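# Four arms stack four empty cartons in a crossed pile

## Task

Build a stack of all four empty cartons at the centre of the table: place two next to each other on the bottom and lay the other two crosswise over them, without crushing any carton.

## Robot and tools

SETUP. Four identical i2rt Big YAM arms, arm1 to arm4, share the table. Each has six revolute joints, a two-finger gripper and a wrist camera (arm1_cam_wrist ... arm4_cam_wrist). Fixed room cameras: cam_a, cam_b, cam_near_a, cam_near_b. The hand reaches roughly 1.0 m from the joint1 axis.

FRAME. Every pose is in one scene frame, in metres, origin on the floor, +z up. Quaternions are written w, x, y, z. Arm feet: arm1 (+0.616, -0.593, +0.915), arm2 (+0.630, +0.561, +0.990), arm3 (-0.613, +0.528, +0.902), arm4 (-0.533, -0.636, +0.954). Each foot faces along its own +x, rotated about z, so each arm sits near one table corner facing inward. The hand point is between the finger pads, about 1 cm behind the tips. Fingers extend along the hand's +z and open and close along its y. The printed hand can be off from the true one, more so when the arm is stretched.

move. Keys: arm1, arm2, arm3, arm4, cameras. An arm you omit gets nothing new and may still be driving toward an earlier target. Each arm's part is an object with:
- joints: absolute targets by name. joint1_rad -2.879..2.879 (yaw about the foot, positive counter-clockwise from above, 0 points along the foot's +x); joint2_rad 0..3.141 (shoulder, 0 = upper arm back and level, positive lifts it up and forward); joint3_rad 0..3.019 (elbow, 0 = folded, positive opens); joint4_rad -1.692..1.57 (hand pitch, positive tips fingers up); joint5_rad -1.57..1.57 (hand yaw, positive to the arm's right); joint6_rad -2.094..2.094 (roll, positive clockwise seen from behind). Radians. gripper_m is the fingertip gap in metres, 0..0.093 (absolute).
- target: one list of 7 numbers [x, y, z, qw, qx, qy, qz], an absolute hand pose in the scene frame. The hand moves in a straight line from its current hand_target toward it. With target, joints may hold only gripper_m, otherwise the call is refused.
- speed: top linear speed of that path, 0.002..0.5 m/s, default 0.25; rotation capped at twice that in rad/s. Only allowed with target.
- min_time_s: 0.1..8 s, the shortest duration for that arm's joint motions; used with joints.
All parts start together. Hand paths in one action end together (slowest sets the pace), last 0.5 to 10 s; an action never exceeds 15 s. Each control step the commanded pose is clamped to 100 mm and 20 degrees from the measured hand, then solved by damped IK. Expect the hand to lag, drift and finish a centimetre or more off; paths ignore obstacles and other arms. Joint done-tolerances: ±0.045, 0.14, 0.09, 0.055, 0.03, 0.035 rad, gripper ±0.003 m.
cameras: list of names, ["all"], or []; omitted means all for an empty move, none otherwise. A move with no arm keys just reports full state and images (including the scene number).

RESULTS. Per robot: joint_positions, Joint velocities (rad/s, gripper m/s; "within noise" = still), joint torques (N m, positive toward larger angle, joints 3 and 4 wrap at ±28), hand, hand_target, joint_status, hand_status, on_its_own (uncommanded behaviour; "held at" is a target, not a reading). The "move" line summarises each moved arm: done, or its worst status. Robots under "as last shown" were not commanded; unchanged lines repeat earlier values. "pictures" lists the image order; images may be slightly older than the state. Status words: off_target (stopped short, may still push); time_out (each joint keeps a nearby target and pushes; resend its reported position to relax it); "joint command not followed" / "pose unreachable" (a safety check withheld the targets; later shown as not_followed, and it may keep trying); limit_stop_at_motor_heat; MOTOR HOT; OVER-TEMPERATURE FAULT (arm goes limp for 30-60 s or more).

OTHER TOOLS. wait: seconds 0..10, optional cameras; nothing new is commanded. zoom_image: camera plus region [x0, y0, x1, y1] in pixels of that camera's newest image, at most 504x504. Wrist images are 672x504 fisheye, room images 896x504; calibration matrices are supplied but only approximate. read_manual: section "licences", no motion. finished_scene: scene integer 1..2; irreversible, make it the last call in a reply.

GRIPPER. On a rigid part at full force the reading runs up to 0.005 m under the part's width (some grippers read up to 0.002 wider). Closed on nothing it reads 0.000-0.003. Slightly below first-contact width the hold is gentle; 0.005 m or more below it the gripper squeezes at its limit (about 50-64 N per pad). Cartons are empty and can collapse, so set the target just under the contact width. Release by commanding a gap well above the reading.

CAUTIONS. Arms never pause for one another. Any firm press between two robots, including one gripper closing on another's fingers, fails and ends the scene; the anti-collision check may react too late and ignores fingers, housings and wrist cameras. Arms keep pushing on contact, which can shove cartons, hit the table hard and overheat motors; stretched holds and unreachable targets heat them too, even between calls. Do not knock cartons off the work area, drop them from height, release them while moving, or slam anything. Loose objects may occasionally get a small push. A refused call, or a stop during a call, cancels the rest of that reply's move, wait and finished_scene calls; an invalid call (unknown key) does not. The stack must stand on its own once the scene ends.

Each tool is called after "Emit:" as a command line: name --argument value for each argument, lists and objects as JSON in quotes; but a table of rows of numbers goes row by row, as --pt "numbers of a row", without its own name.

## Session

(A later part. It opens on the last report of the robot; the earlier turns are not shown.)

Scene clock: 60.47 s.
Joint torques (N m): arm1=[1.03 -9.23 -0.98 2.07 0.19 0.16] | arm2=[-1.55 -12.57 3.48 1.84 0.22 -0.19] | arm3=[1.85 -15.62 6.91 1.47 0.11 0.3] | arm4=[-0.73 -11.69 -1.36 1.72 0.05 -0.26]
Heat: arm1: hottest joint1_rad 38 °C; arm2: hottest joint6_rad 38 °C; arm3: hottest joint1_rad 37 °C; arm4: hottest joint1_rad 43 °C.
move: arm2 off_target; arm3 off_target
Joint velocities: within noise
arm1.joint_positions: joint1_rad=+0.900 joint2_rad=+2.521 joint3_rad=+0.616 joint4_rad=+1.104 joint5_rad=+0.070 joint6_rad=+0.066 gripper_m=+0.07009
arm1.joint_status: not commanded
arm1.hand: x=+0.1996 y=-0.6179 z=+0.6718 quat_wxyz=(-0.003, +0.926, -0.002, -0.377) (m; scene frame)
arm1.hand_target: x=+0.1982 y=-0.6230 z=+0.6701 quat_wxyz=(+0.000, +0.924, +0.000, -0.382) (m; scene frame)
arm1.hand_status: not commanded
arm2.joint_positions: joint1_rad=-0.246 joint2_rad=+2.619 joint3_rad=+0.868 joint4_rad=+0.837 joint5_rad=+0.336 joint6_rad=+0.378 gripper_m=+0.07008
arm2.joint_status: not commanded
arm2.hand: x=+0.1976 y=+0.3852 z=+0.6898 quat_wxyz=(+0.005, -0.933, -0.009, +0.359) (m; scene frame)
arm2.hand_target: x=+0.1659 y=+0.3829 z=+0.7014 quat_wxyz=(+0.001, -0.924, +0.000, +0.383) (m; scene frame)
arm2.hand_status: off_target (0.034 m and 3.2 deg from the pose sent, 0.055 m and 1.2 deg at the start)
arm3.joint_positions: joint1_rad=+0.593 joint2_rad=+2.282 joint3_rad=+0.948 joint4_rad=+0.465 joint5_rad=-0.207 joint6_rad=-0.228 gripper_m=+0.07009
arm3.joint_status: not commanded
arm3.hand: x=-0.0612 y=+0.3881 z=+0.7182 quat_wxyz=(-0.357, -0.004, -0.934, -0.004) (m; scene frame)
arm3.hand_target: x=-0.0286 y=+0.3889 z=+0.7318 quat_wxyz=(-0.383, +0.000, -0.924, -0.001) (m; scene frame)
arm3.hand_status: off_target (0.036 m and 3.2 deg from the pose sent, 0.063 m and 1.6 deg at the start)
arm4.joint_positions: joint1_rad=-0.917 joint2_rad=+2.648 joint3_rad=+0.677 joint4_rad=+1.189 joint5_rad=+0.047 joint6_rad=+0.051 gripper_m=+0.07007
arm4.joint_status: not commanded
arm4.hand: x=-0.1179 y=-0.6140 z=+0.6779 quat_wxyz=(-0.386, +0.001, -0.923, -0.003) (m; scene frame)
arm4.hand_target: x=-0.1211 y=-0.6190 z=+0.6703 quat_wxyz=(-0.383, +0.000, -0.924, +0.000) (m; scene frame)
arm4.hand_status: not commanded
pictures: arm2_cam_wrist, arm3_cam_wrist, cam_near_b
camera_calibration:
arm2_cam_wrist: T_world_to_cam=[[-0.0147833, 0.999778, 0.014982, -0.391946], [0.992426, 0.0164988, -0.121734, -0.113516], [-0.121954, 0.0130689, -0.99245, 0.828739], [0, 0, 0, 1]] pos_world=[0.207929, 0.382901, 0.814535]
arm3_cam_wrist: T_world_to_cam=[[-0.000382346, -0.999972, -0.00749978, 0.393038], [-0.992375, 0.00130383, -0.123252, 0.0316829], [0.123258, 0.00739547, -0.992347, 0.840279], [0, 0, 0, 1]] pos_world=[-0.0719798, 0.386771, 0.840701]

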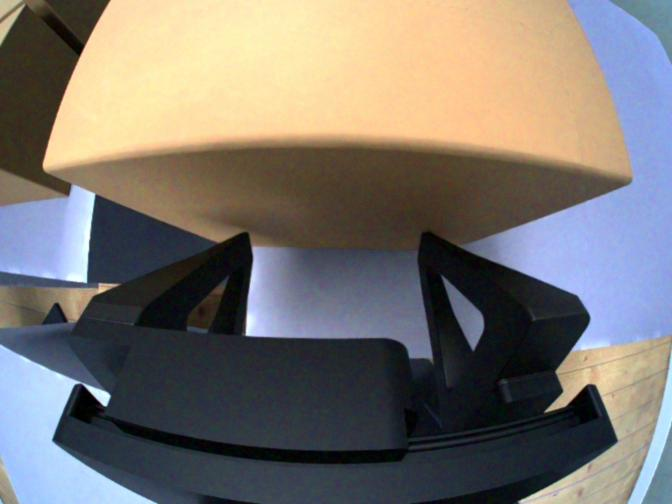

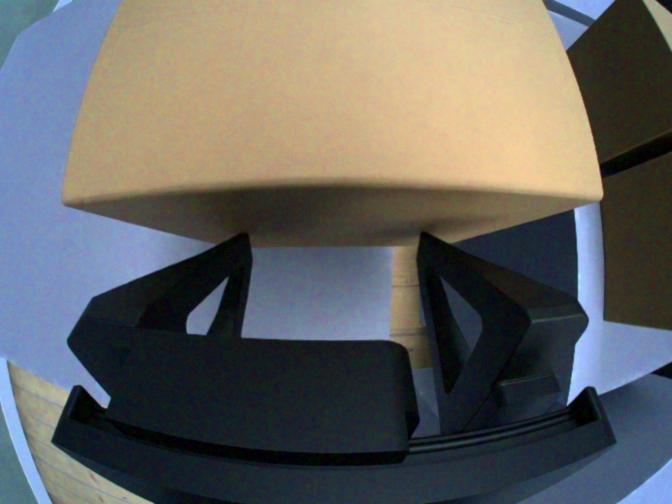

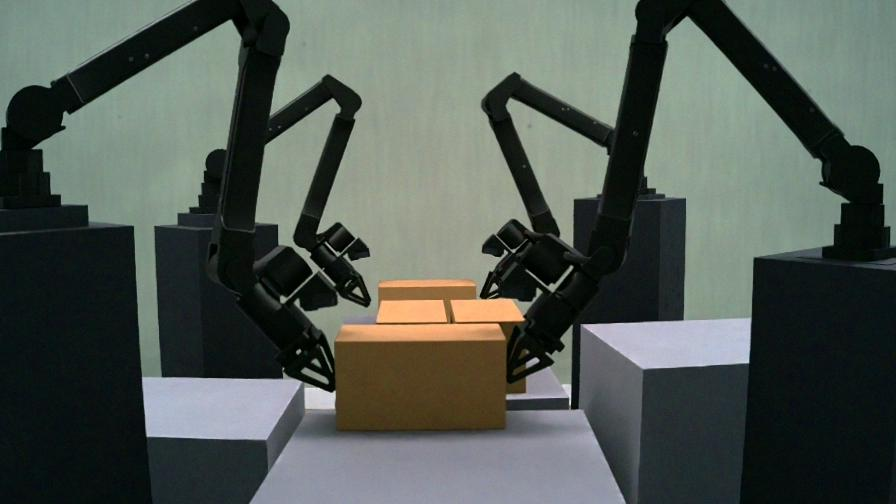

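Emit:
move --arm2 '{"target":[0.157,0.382,0.86,0,0.9239,0,-0.3827],"speed":0.1}' --arm3 '{"target":[-0.019,0.388,0.89,0.3827,0,0.9239,0],"speed":0.1}' --cameras '["arm2_cam_wrist","arm3_cam_wrist","cam_near_b"]'

Emit:
move --arm2 '{"target":[0.142,0.300,0.89,0,0.9239,0,-0.3827],"speed":0.05}' --arm3 '{"target":[-0.034,0.306,0.92,0.3827,0,0.9239,0],"speed":0.05}' --cameras '["arm2_cam_wrist","arm3_cam_wrist","cam_near_b"]'

Scene clock: 64.03 s.
Joint torques (N m): arm1=[1.03 -9.29 -0.98 2.07 0.19 0.16] | arm2=[-1.44 -14.39 5.14 2.63 0.34 -0.22] | arm3=[2.26 -17.9 8.87 2.19 -0.23 0.33] | arm4=[-0.67 -11.52 -1.39 1.69 0.05 -0.25]
Heat: arm1: hottest joint1_rad 38 °C; arm2: hottest joint6_rad 38 °C; arm3: hottest joint1_rad 37 °C; arm4: hottest joint1_rad 43 °C.
move: arm2 off_target; arm3 off_target
Joint velocities: within noise
arm1, arm4: as last shown
arm2.joint_positions: joint1_rad=-0.258 joint2_rad=+2.158 joint3_rad=+0.685 joint4_rad=+0.518 joint5_rad=+0.327 joint6_rad=+0.374 gripper_m=+0.07008
arm2.joint_status: not commanded
arm2.hand: x=+0.1951 y=+0.3882 z=+0.8267 quat_wxyz=(+0.014, -0.940, -0.010, +0.340) (m; scene frame)
arm2.hand_target: x=+0.1585 y=+0.3830 z=+0.8606 quat_wxyz=(+0.001, -0.924, +0.000, +0.383) (m; scene frame)
arm2.hand_status: off_target (0.051 m and 5.6 deg from the pose sent, 0.175 m and 3.2 deg at the start)
arm3.joint_positions: joint1_rad=+0.594 joint2_rad=+1.931 joint3_rad=+0.919 joint4_rad=+0.085 joint5_rad=-0.197 joint6_rad=-0.227 gripper_m=+0.07008
arm3.joint_status: not commanded
arm3.hand: x=-0.0620 y=+0.3863 z=+0.8440 quat_wxyz=(-0.329, -0.009, -0.944, -0.008) (m; scene frame)
arm3.hand_target: x=-0.0224 y=+0.3892 z=+0.8916 quat_wxyz=(-0.383, +0.000, -0.924, -0.001) (m; scene frame)
arm3.hand_status: off_target (0.063 m and 6.7 deg from the pose sent, 0.177 m and 3.2 deg at the start)
pictures: arm2_cam_wrist, arm3_cam_wrist, cam_near_b
camera_calibration:
arm2_cam_wrist: T_world_to_cam=[[-0.0117474, 0.999451, 0.0309791, -0.410724], [0.996513, 0.0142611, -0.0822123, -0.126956], [-0.082609, 0.0299053, -0.996133, 0.953235], [0, 0, 0, 1]] pos_world=[0.200434, 0.383803, 0.951836]
arm3_cam_wrist: T_world_to_cam=[[-0.00734129, -0.999801, -0.0185628, 0.401001], [-0.997895, 0.00852104, -0.0642957, -0.00649405], [0.064441, 0.0180517, -0.997758, 0.962024], [0, 0, 0, 1]] pos_world=[-0.0655303, 0.38361, 0.966894]

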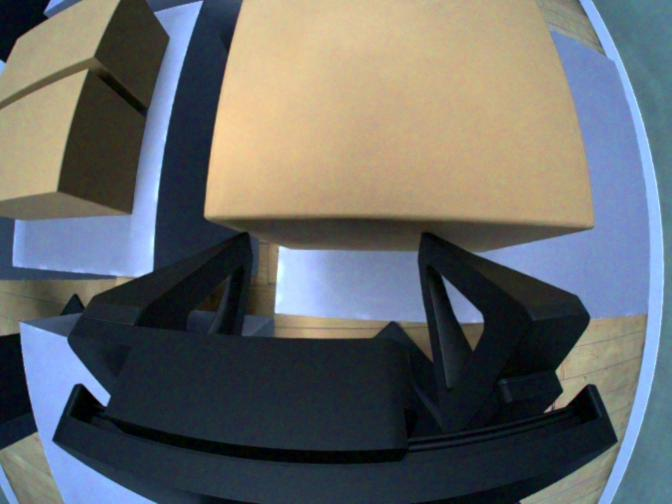

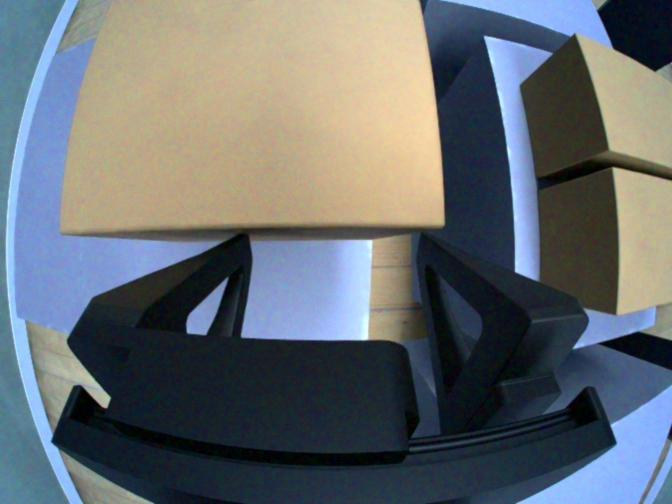

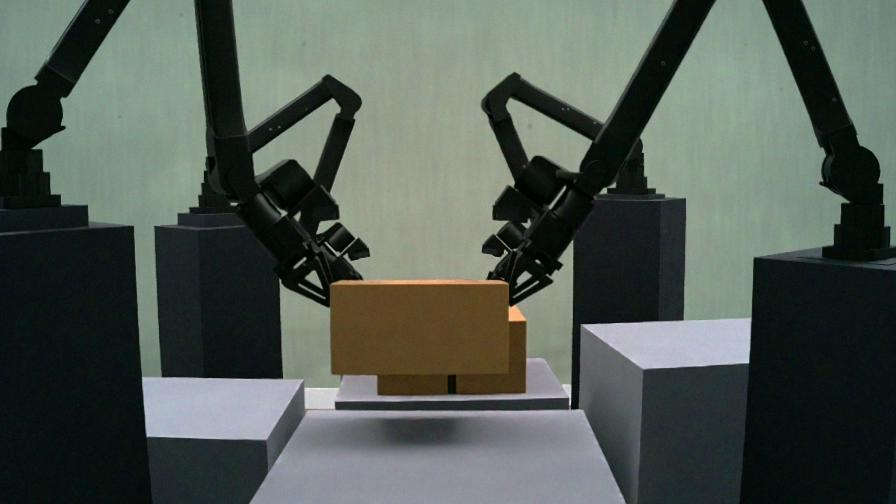

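Scene clock: 66.43 s.
Joint torques (N m): arm1=[0.97 -9.23 -0.98 2.09 0.19 0.16] | arm2=[0.91 -13.86 9.44 1.92 0.66 -0.11] | arm3=[0.15 -17.38 10.96 1.62 -0.66 0.12] | arm4=[-0.73 -11.4 -1.36 1.7 0.06 -0.25]
Heat: arm1: hottest joint1_rad 38 °C; arm2: hottest joint6_rad 38 °C; arm3: hottest joint3_rad 37 °C; arm4: hottest joint1_rad 43 °C.
move: arm2 off_target; arm3 off_target
Joint velocities: within noise
arm1, arm4: as last shown
arm2.joint_positions: joint1_rad=-0.134 joint2_rad=+2.092 joint3_rad=+0.800 joint4_rad=+0.287 joint5_rad=+0.413 joint6_rad=+0.477 gripper_m=+0.07008
arm2.joint_status: not commanded
arm2.hand: x=+0.1824 y=+0.3257 z=+0.8548 quat_wxyz=(+0.024, -0.940, -0.012, +0.339) (m; scene frame)
arm2.hand_target: x=+0.1447 y=+0.3016 z=+0.8922 quat_wxyz=(+0.000, -0.924, +0.000, +0.383) (m; scene frame)
arm2.hand_status: off_target (0.059 m and 6.1 deg from the pose sent, 0.121 m and 5.6 deg at the start)
arm3.joint_positions: joint1_rad=+0.455 joint2_rad=+1.881 joint3_rad=+0.960 joint4_rad=-0.037 joint5_rad=-0.299 joint6_rad=-0.338 gripper_m=+0.07008
arm3.joint_status: not commanded
arm3.hand: x=-0.0762 y=+0.3254 z=+0.8723 quat_wxyz=(-0.332, -0.009, -0.943, -0.019) (m; scene frame)
arm3.hand_target: x=-0.0382 y=+0.3076 z=+0.9224 quat_wxyz=(-0.383, +0.000, -0.924, +0.000) (m; scene frame)
arm3.hand_status: off_target (0.067 m and 6.7 deg from the pose sent, 0.114 m and 6.7 deg at the start)
pictures: arm2_cam_wrist, arm3_cam_wrist, cam_near_b
camera_calibration:
arm2_cam_wrist: T_world_to_cam=[[-0.00868337, 0.998599, 0.0522066, -0.367678], [0.996643, 0.0128932, -0.0808509, -0.111899], [-0.0814107, 0.0513293, -0.995358, 0.974099], [0, 0, 0, 1]] pos_world=[0.187632, 0.318606, 0.979726]
arm3_cam_wrist: T_world_to_cam=[[0.000583177, -0.999291, -0.0376387, 0.357615], [-0.997613, 0.00201772, -0.0690266, -0.0120931], [0.0690537, 0.0375891, -0.996905, 0.985413], [0, 0, 0, 1]] pos_world=[-0.0803192, 0.320345, 0.994988]

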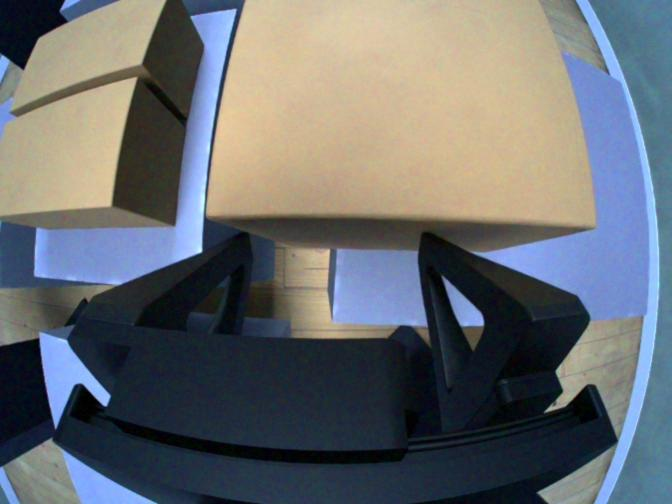

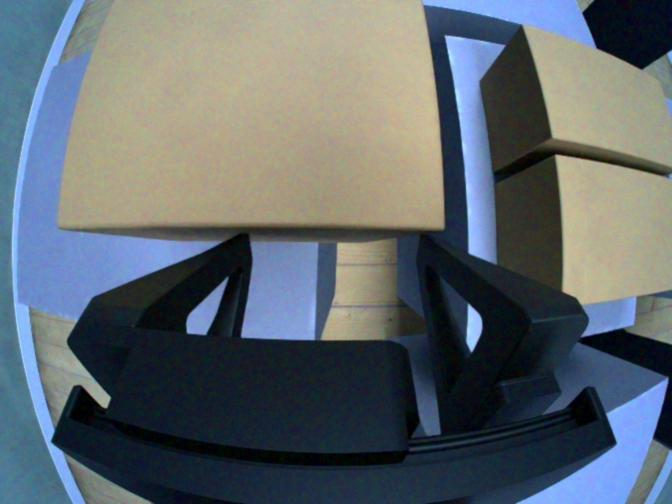

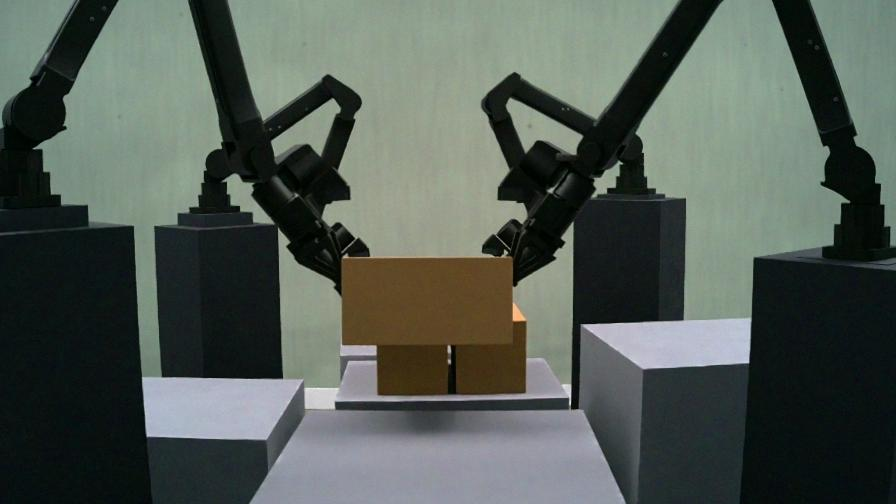

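Emit:
wait --seconds 0 --cameras '["cam_a","cam_near_a","cam_b"]'

Emit:
zoom_image --camera "cam_near_a" --region '[360, 200, 640, 400]'

Emit:
zoom_image --camera "cam_a" --region '[380, 150, 640, 320]'

Scene clock: 69.43 s.
Joint torques (N m): arm1=[0.97 -9.23 -0.98 2.06 0.18 0.16] | arm2=[0.21 -13.98 9.29 1.69 0.72 -0.04] | arm3=[0.15 -17.2 10.97 1.62 -0.67 0.16] | arm4=[-0.67 -11.58 -1.37 1.7 0.06 -0.25]
Heat: arm1: hottest joint1_rad 38 °C; arm2: hottest joint6_rad 38 °C; arm3: hottest joint3_rad 37 °C; arm4: hottest joint1_rad 43 °C.
Joint velocities: within noise
arm1.joint_positions: joint1_rad=+0.900 joint2_rad=+2.521 joint3_rad=+0.616 joint4_rad=+1.104 joint5_rad=+0.070 joint6_rad=+0.066 gripper_m=+0.07009
arm1.joint_status: not commanded
arm1.hand: x=+0.1996 y=-0.6179 z=+0.6718 quat_wxyz=(-0.003, +0.926, -0.002, -0.377) (m; scene frame)
arm1.hand_target: x=+0.1982 y=-0.6230 z=+0.6701 quat_wxyz=(+0.000, +0.924, +0.000, -0.382) (m; scene frame)
arm1.hand_status: not commanded
arm2.joint_positions: joint1_rad=-0.134 joint2_rad=+2.092 joint3_rad=+0.800 joint4_rad=+0.287 joint5_rad=+0.413 joint6_rad=+0.477 gripper_m=+0.07008
arm2.joint_status: not commanded
arm2.hand: x=+0.1824 y=+0.3257 z=+0.8548 quat_wxyz=(+0.024, -0.940, -0.012, +0.339) (m; scene frame)
arm2.hand_target: x=+0.1447 y=+0.3016 z=+0.8922 quat_wxyz=(+0.000, -0.924, +0.000, +0.383) (m; scene frame)
arm2.hand_status: off_target (0.059 m and 6.1 deg from the pose sent, 0.121 m and 5.6 deg at the start)
arm3.joint_positions: joint1_rad=+0.455 joint2_rad=+1.881 joint3_rad=+0.960 joint4_rad=-0.037 joint5_rad=-0.299 joint6_rad=-0.338 gripper_m=+0.07008
arm3.joint_status: not commanded
arm3.hand: x=-0.0762 y=+0.3254 z=+0.8723 quat_wxyz=(-0.332, -0.009, -0.943, -0.019) (m; scene frame)
arm3.hand_target: x=-0.0382 y=+0.3076 z=+0.9224 quat_wxyz=(-0.383, +0.000, -0.924, +0.000) (m; scene frame)
arm3.hand_status: off_target (0.067 m and 6.7 deg from the pose sent, 0.114 m and 6.7 deg at the start)
arm4.joint_positions: joint1_rad=-0.917 joint2_rad=+2.648 joint3_rad=+0.677 joint4_rad=+1.189 joint5_rad=+0.047 joint6_rad=+0.051 gripper_m=+0.07007
arm4.joint_status: not commanded
arm4.hand: x=-0.1179 y=-0.6140 z=+0.6779 quat_wxyz=(-0.386, +0.001, -0.923, -0.003) (m; scene frame)
arm4.hand_target: x=-0.1211 y=-0.6190 z=+0.6703 quat_wxyz=(-0.383, +0.000, -0.924, +0.000) (m; scene frame)
arm4.hand_status: not commanded
pictures: cam_a, cam_b, cam_near_a

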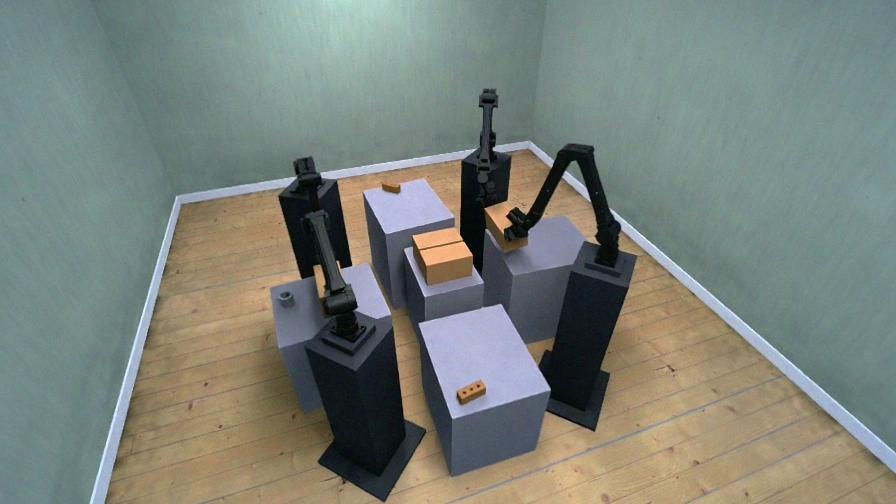

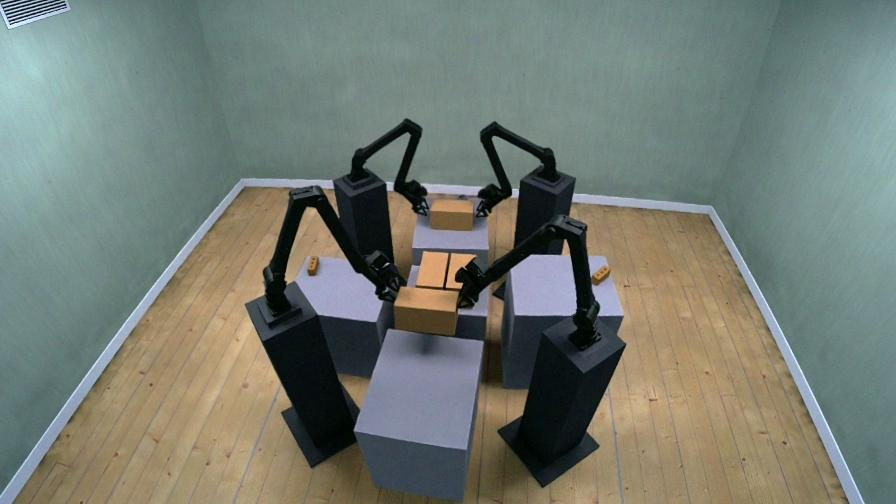

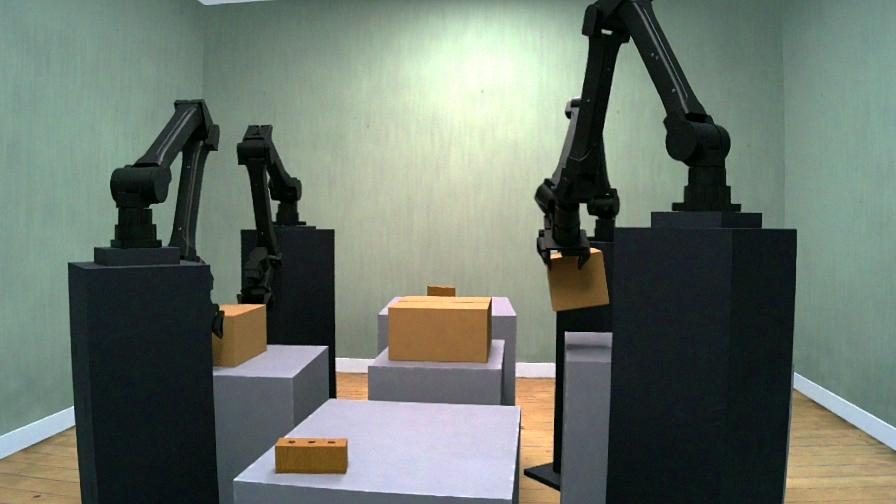

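Scaled by 1.800 from the camera's 896x504 image, which has a finer 1280x720 frame.

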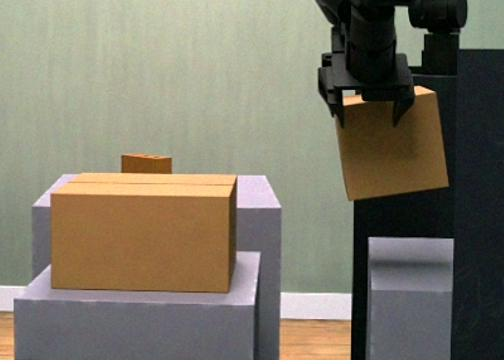

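Scaled by 1.938 from the camera's 896x504 image, which has a finer 1280x720 frame.

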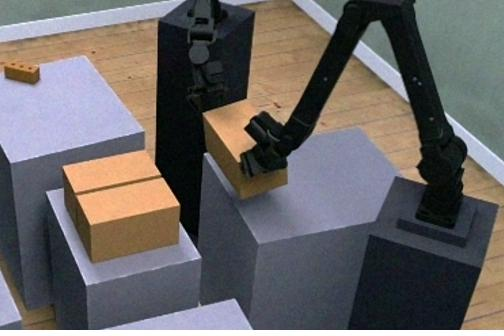

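Emit:
move --arm2 '{"target":[0.140,0.43,0.90,0,0.9239,0,-0.3827],"speed":0.06}' --arm3 '{"target":[-0.034,0.44,0.93,0.3827,0,0.9239,0],"speed":0.06}'

Emit:
move --arm2 '{"target":[0.140,0.48,0.88,0,0.9239,0,-0.3827],"speed":0.06}' --arm3 '{"target":[-0.034,0.49,0.91,0.3827,0,0.9239,0],"speed":0.06}' --cameras '["arm2_cam_wrist","arm3_cam_wrist","cam_near_b","cam_near_a"]'

Scene clock: 74.93 s.
Joint torques (N m): arm1=[0.97 -9.17 -0.98 2.07 0.19 0.16] | arm2=[0.03 -13.98 5.72 4.34 0.19 -0.3] | arm3=[1.73 -16.38 8.83 3.41 0.01 0.45] | arm4=[-0.73 -11.63 -1.37 1.74 0.05 -0.25]
Heat: arm1: hottest joint1_rad 38 °C; arm2: hottest joint2_rad 37 °C; arm3: hottest joint3_rad 38 °C; arm4: hottest joint1_rad 42 °C.
move: arm2 off_target; arm3 off_target
Joint velocities: within noise
arm1, arm4: as last shown
arm2.joint_positions: joint1_rad=-0.396 joint2_rad=+2.023 joint3_rad=+0.650 joint4_rad=+0.407 joint5_rad=+0.245 joint6_rad=+0.283 gripper_m=+0.07008
arm2.joint_status: not commanded
arm2.hand: x=+0.1821 y=+0.4371 z=+0.8610 quat_wxyz=(+0.016, -0.947, -0.002, +0.321) (m; scene frame)
arm2.hand_target: x=+0.1424 y=+0.4311 z=+0.9009 quat_wxyz=(+0.002, -0.924, +0.000, +0.382) (m; scene frame)
arm2.hand_status: off_target (0.058 m and 7.8 deg from the pose sent, 0.121 m and 6.1 deg at the start)
arm3.joint_positions: joint1_rad=+0.697 joint2_rad=+1.788 joint3_rad=+0.860 joint4_rad=-0.006 joint5_rad=-0.134 joint6_rad=-0.166 gripper_m=+0.07008
arm3.joint_status: not commanded
arm3.hand: x=-0.0748 y=+0.4378 z=+0.8848 quat_wxyz=(-0.320, +0.001, -0.947, -0.006) (m; scene frame)
arm3.hand_target: x=-0.0376 y=+0.4408 z=+0.9317 quat_wxyz=(-0.382, +0.000, -0.924, -0.002) (m; scene frame)
arm3.hand_status: off_target (0.061 m and 7.7 deg from the pose sent, 0.135 m and 6.7 deg at the start)
pictures: none

Scene clock: 76.43 s.
Joint torques (N m): arm1=[0.97 -9.23 -0.98 2.06 0.19 0.16] | arm2=[-0.03 -11.16 6.04 4.89 -0.02 -0.33] | arm3=[1.55 -14.04 9.18 3.74 0.16 0.43] | arm4=[-0.67 -11.69 -1.39 1.68 0.05 -0.25]
Heat: arm1: hottest joint1_rad 38 °C; arm2: hottest joint2_rad 37 °C; arm3: hottest joint3_rad 39 °C; arm4: hottest joint1_rad 42 °C.
move: arm2 off_target; arm3 off_target
Joint velocities: within noise
arm1, arm4: as last shown
arm2.joint_positions: joint1_rad=-0.525 joint2_rad=+2.043 joint3_rad=+0.612 joint4_rad=+0.505 joint5_rad=+0.161 joint6_rad=+0.189 gripper_m=+0.07008
arm2.joint_status: not commanded
arm2.hand: x=+0.1790 y=+0.4832 z=+0.8561 quat_wxyz=(+0.008, -0.944, +0.005, +0.328) (m; scene frame)
arm2.hand_target: x=+0.1421 y=+0.4806 z=+0.8817 quat_wxyz=(+0.001, -0.924, +0.000, +0.382) (m; scene frame)
arm2.hand_status: off_target (0.046 m and 6.7 deg from the pose sent, 0.063 m and 7.8 deg at the start)
arm3.joint_positions: joint1_rad=+0.809 joint2_rad=+1.791 joint3_rad=+0.820 joint4_rad=+0.056 joint5_rad=-0.060 joint6_rad=-0.088 gripper_m=+0.07008
arm3.joint_status: not commanded
arm3.hand: x=-0.0772 y=+0.4862 z=+0.8767 quat_wxyz=(-0.325, +0.005, -0.946, -0.001) (m; scene frame)
arm3.hand_target: x=-0.0379 y=+0.4906 z=+0.9122 quat_wxyz=(-0.382, +0.000, -0.924, -0.001) (m; scene frame)
arm3.hand_status: off_target (0.055 m and 7.1 deg from the pose sent, 0.071 m and 7.7 deg at the start)
pictures: arm2_cam_wrist, arm3_cam_wrist, cam_near_a, cam_near_b
camera_calibration:
arm2_cam_wrist: T_world_to_cam=[[0.0119402, 0.999878, 0.0100287, -0.493241], [0.998267, -0.0113417, -0.0577472, -0.118782], [-0.0576264, 0.0107008, -0.998281, 0.984958], [0, 0, 0, 1]] pos_world=[0.181225, 0.481294, 0.981352]
arm3_cam_wrist: T_world_to_cam=[[0.0139766, -0.999888, 0.00525935, 0.482214], [-0.998422, -0.0142419, -0.0543271, -0.0180923], [0.054396, -0.00449174, -0.998509, 1.00473], [0, 0, 0, 1]] pos_world=[-0.0794565, 0.486415, 0.999709]

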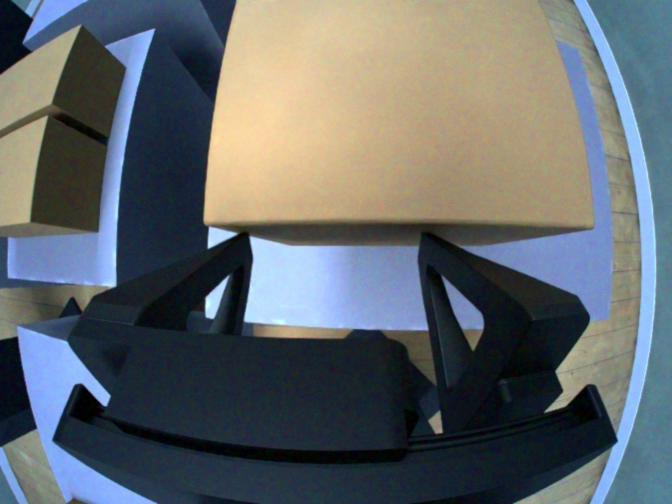

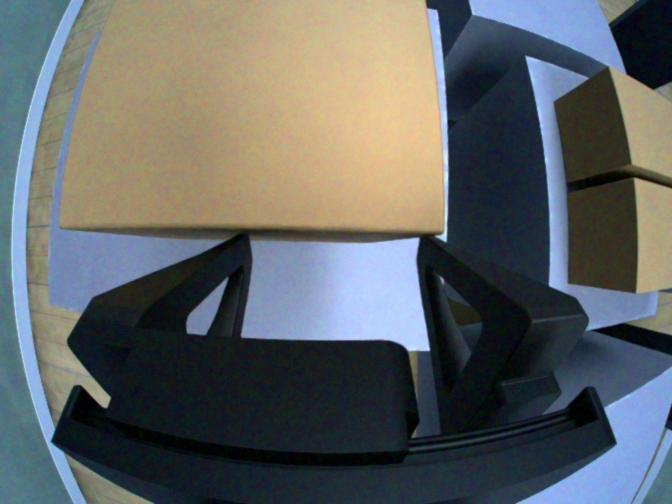

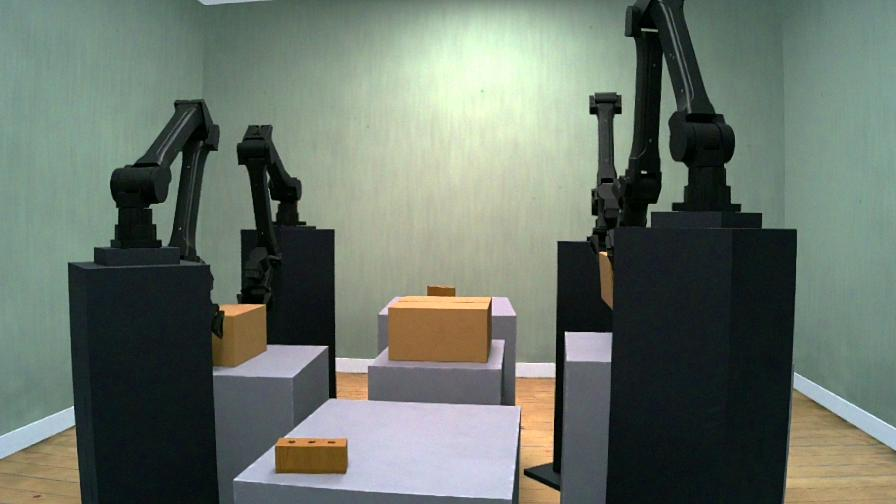

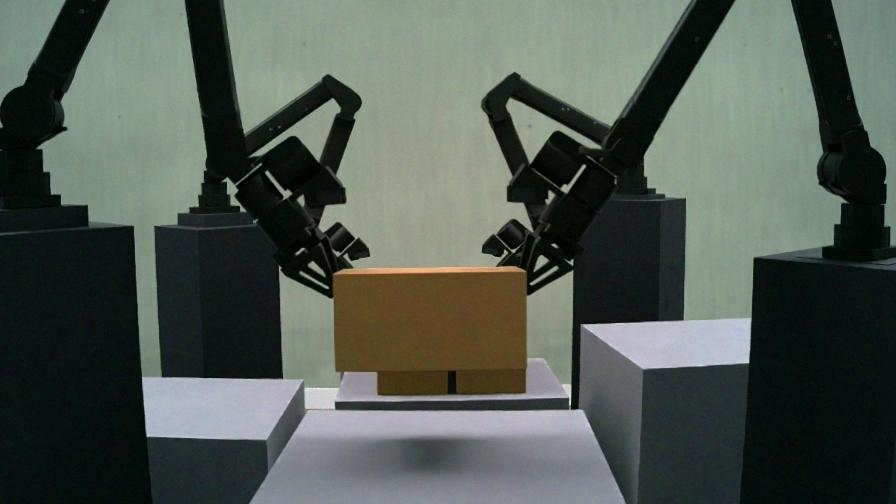

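Emit:
move --arm2 '{"target":[0.142,0.48,0.75,0,0.9239,0,-0.3827],"speed":0.07}' --arm3 '{"target":[-0.038,0.49,0.78,0.3827,0,0.9239,0],"speed":0.07}' --cameras '["cam_near_b"]'

Emit:
move --arm2 '{"target":[0.142,0.48,0.72,0,0.9239,0,-0.3827],"speed":0.05}' --arm3 '{"target":[-0.038,0.49,0.75,0.3827,0,0.9239,0],"speed":0.05}' --cameras '["arm2_cam_wrist","arm3_cam_wrist","cam_near_b"]'

Scene clock: 79.67 s.
Joint torques (N m): arm1=[1.03 -9.29 -0.96 2.07 0.19 0.16] | arm2=[-0.44 -12.69 3.81 3.56 -0.04 -0.22] | arm3=[1.44 -15.15 7.2 2.8 0.11 0.29] | arm4=[-0.91 -11.52 -1.33 1.74 0.06 -0.26]
Heat: arm1: hottest joint1_rad 38 °C; arm2: hottest joint2_rad 37 °C; arm3: hottest joint3_rad 39 °C; arm4: hottest joint1_rad 42 °C.
move: arm2 off_target; arm3 off_target
Joint velocities: within noise
arm1, arm4: as last shown
arm2.joint_positions: joint1_rad=-0.526 joint2_rad=+2.469 joint3_rad=+0.750 joint4_rad=+0.824 joint5_rad=+0.161 joint6_rad=+0.179 gripper_m=+0.07008
arm2.joint_status: not commanded
arm2.hand: x=+0.1756 y=+0.4826 z=+0.7377 quat_wxyz=(+0.006, -0.939, +0.001, +0.343) (m; scene frame)
arm2.hand_target: x=+0.1433 y=+0.4804 z=+0.7516 quat_wxyz=(+0.001, -0.924, +0.000, +0.383) (m; scene frame)
arm2.hand_status: off_target (0.036 m and 4.9 deg from the pose sent, 0.112 m and 6.7 deg at the start)
arm3.joint_positions: joint1_rad=+0.809 joint2_rad=+2.128 joint3_rad=+0.812 joint4_rad=+0.421 joint5_rad=-0.059 joint6_rad=-0.077 gripper_m=+0.07008
arm3.joint_status: not commanded
arm3.hand: x=-0.0837 y=+0.4872 z=+0.7559 quat_wxyz=(-0.333, +0.000, -0.943, -0.001) (m; scene frame)
arm3.hand_target: x=-0.0411 y=+0.4905 z=+0.7826 quat_wxyz=(-0.383, +0.000, -0.924, -0.001) (m; scene frame)
arm3.hand_status: off_target (0.052 m and 6.1 deg from the pose sent, 0.105 m and 7.1 deg at the start)
pictures: cam_near_b

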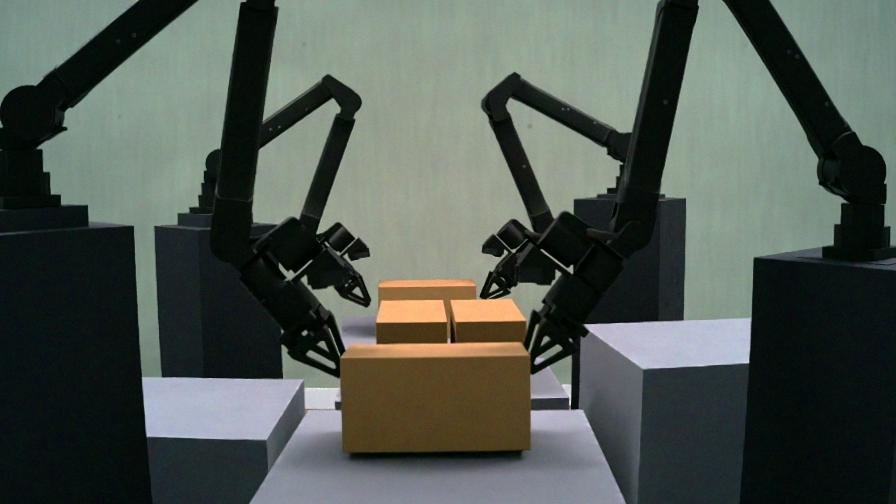

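Scene clock: 80.93 s.
Joint torques (N m): arm1=[1.03 -9.23 -0.99 2.06 0.19 0.16] | arm2=[-0.03 -11.81 3.73 3.55 -0.11 -0.22] | arm3=[1.38 -14.45 7.17 2.76 0.11 0.29] | arm4=[-1.03 -11.69 -1.37 1.68 0.06 -0.25]
Heat: arm1: hottest joint1_rad 38 °C; arm2: hottest joint2_rad 37 °C; arm3: hottest joint3_rad 39 °C; arm4: hottest joint1_rad 42 °C.
move: arm2 off_target; arm3 off_target
Joint velocities: within noise
arm1, arm4: as last shown
arm2.joint_positions: joint1_rad=-0.526 joint2_rad=+2.556 joint3_rad=+0.797 joint4_rad=+0.870 joint5_rad=+0.161 joint6_rad=+0.176 gripper_m=+0.07008
arm2.joint_status: not commanded
arm2.hand: x=+0.1750 y=+0.4827 z=+0.7108 quat_wxyz=(+0.006, -0.938, +0.000, +0.345) (m; scene frame)
arm2.hand_target: x=+0.1434 y=+0.4805 z=+0.7215 quat_wxyz=(+0.001, -0.924, +0.000, +0.382) (m; scene frame)
arm2.hand_status: off_target (0.034 m and 4.6 deg from the pose sent, 0.038 m and 5.0 deg at the start)
arm3.joint_positions: joint1_rad=+0.809 joint2_rad=+2.202 joint3_rad=+0.826 joint4_rad=+0.486 joint5_rad=-0.059 joint6_rad=-0.077 gripper_m=+0.07008
arm3.joint_status: not commanded
arm3.hand: x=-0.0840 y=+0.4873 z=+0.7320 quat_wxyz=(-0.336, +0.000, -0.942, -0.001) (m; scene frame)
arm3.hand_target: x=-0.0411 y=+0.4906 z=+0.7530 quat_wxyz=(-0.383, +0.000, -0.924, -0.001) (m; scene frame)
arm3.hand_status: off_target (0.050 m and 5.7 deg from the pose sent, 0.046 m and 6.0 deg at the start)
pictures: arm2_cam_wrist, arm3_cam_wrist, cam_near_b
camera_calibration:
arm2_cam_wrist: T_world_to_cam=[[0.00294918, 0.999951, 0.00942259, -0.489284], [0.995625, -0.00205613, -0.0934185, -0.101858], [-0.0933946, 0.00965687, -0.995582, 0.84448], [0, 0, 0, 1]] pos_world=[0.181725, 0.480896, 0.835844]
arm3_cam_wrist: T_world_to_cam=[[0.00444008, -0.999988, 0.00194529, 0.485868], [-0.996845, -0.00458026, -0.0792374, -0.0191507], [0.0792454, -0.00158733, -0.996854, 0.859936], [0, 0, 0, 1]] pos_world=[-0.0893936, 0.487139, 0.854768]

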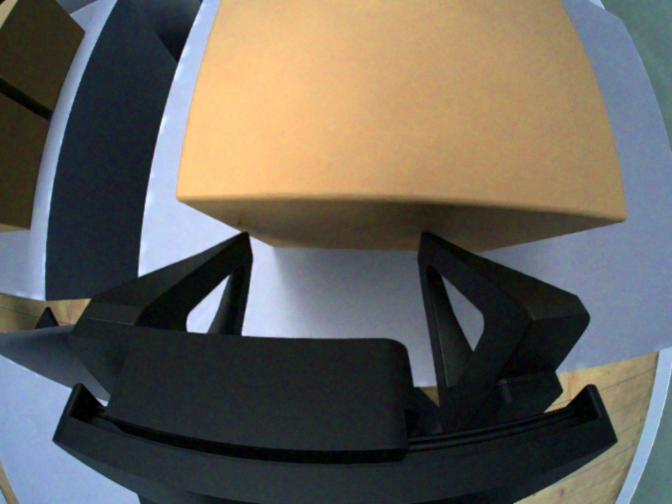

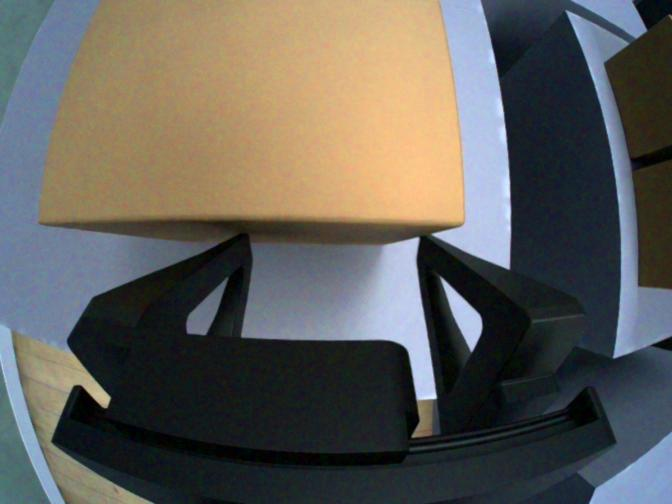

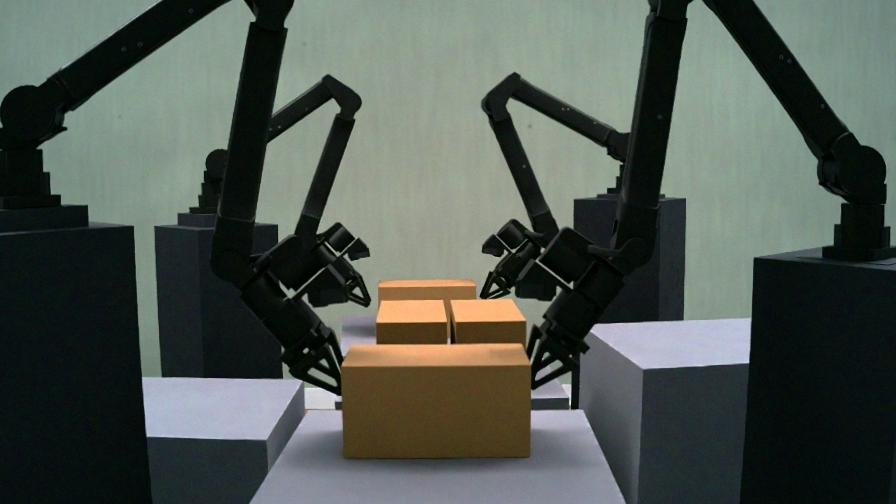

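Emit:
move --arm2 '{"target":[0.205,0.483,0.725,0,0.9239,0,-0.3827],"speed":0.1}' --arm3 '{"target":[-0.105,0.490,0.75,0.3827,0,0.9239,0],"speed":0.1}'

Emit:
move --arm2 '{"target":[0.200,0.496,0.715,0,0.8949,0,-0.4462],"speed":0.1}' --arm3 '{"target":[-0.098,0.505,0.74,0.4462,0,0.8949,0],"speed":0.1}' --cameras '["arm2_cam_wrist","arm3_cam_wrist","cam_near_b"]'

Scene clock: 83.67 s.
Joint torques (N m): arm1=[0.97 -9.17 -0.96 2.07 0.19 0.16] | arm2=[1.38 -10.05 -2.03 2.91 0.29 0.05] | arm3=[0.21 -15.09 1.73 1.99 -0.14 0.18] | arm4=[-0.91 -11.63 -1.42 1.73 0.08 -0.25]
Heat: arm1: hottest joint1_rad 38 °C; arm2: hottest joint2_rad 37 °C; arm3: hottest joint3_rad 39 °C; arm4: hottest joint1_rad 42 °C.
move: arm2 done; arm3 off_target
Joint velocities: within noise
arm1, arm4: as last shown
arm2.joint_positions: joint1_rad=-0.515 joint2_rad=+2.575 joint3_rad=+0.708 joint4_rad=+1.060 joint5_rad=+0.175 joint6_rad=+0.177 gripper_m=+0.07008
arm2.joint_status: not commanded
arm2.hand: x=+0.1973 y=+0.4853 z=+0.7275 quat_wxyz=(+0.001, -0.924, +0.001, +0.383) (m; scene frame)
arm2.hand_target: x=+0.2049 y=+0.4832 z=+0.7251 quat_wxyz=(+0.000, -0.924, +0.000, +0.383) (m; scene frame)
arm2.hand_status: done (0.008 m and 0.2 deg from the pose sent, 0.033 m and 4.6 deg at the start)
arm3.joint_positions: joint1_rad=+0.809 joint2_rad=+2.197 joint3_rad=+0.716 joint4_rad=+0.656 joint5_rad=-0.062 joint6_rad=-0.076 gripper_m=+0.07008
arm3.joint_status: not commanded
arm3.hand: x=-0.1126 y=+0.4907 z=+0.7385 quat_wxyz=(-0.367, +0.001, -0.930, +0.001) (m; scene frame)
arm3.hand_target: x=-0.1052 y=+0.4900 z=+0.7498 quat_wxyz=(-0.382, +0.000, -0.924, +0.000) (m; scene frame)
arm3.hand_status: off_target (0.014 m and 1.9 deg from the pose sent, 0.028 m and 5.7 deg at the start)
pictures: none

Scene clock: 85.13 s.
Joint torques (N m): arm1=[1.03 -9.29 -0.98 2.07 0.19 0.16] | arm2=[0.44 -9.29 -1.18 2.84 0.12 -0.11] | arm3=[1.32 -13.16 1.16 2.26 0.2 0.22] | arm4=[-0.79 -11.58 -1.4 1.72 0.07 -0.27]
Heat: arm1: hottest joint1_rad 38 °C; arm2: hottest joint2_rad 37 °C; arm3: hottest joint3_rad 39 °C; arm4: hottest joint1_rad 42 °C.
move: arm2 done; arm3 done
Joint velocities: within noise
arm1, arm4: as last shown
arm2.joint_positions: joint1_rad=-0.525 joint2_rad=+2.712 joint3_rad=+0.724 joint4_rad=+1.308 joint5_rad=+0.177 joint6_rad=+0.146 gripper_m=+0.07008
arm2.joint_status: not commanded
arm2.hand: x=+0.2018 y=+0.4915 z=+0.7163 quat_wxyz=(-0.003, -0.898, -0.001, +0.440) (m; scene frame)
arm2.hand_target: x=+0.2002 y=+0.4960 z=+0.7151 quat_wxyz=(+0.000, -0.895, +0.000, +0.446) (m; scene frame)
arm2.hand_status: done (0.005 m and 0.9 deg from the pose sent, 0.017 m and 7.9 deg at the start)
arm3.joint_positions: joint1_rad=+0.831 joint2_rad=+2.286 joint3_rad=+0.710 joint4_rad=+0.920 joint5_rad=-0.049 joint6_rad=-0.048 gripper_m=+0.07008
arm3.joint_status: not commanded
arm3.hand: x=-0.0975 y=+0.4986 z=+0.7421 quat_wxyz=(-0.444, -0.002, -0.896, +0.003) (m; scene frame)
arm3.hand_target: x=-0.0981 y=+0.5049 z=+0.7400 quat_wxyz=(-0.446, +0.000, -0.895, +0.000) (m; scene frame)
arm3.hand_status: done (0.007 m and 0.5 deg from the pose sent, 0.020 m and 9.9 deg at the start)
pictures: arm2_cam_wrist, arm3_cam_wrist, cam_near_b
camera_calibration:
arm2_cam_wrist: T_world_to_cam=[[-0.00725689, 0.999956, -0.00598511, -0.485065], [0.955598, 0.00517151, -0.294629, 0.0207684], [-0.294585, -0.00785744, -0.955593, 0.872959], [0, 0, 0, 1]] pos_world=[0.233794, 0.491795, 0.837409]
arm3_cam_wrist: T_world_to_cam=[[-0.00240506, -0.999967, 0.00781832, 0.492073], [-0.951656, -0.000112734, -0.307165, 0.139602], [0.307156, -0.0081791, -0.951624, 0.863087], [0, 0, 0, 1]] pos_world=[-0.131066, 0.499132, 0.860368]

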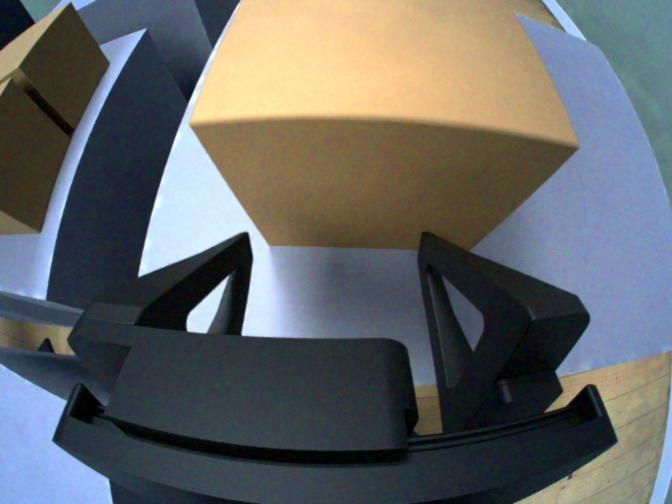

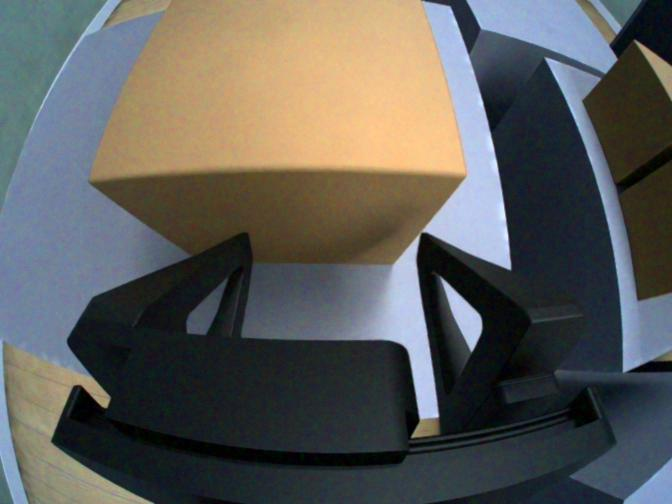

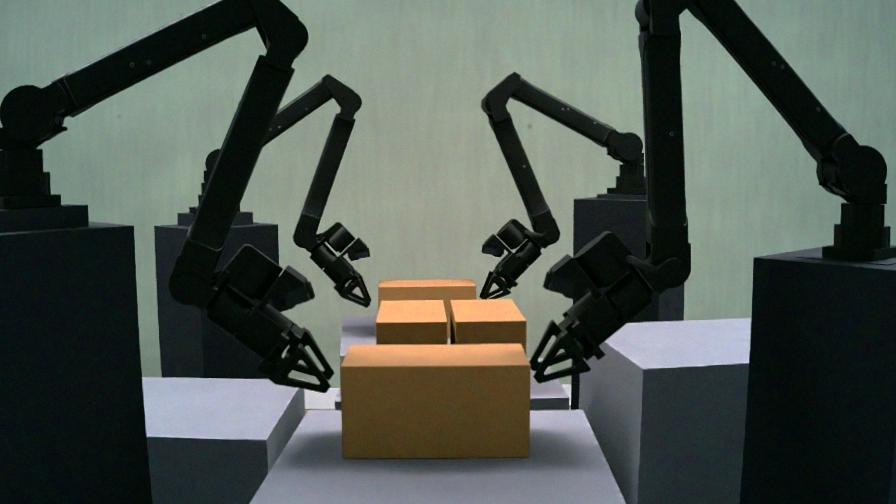

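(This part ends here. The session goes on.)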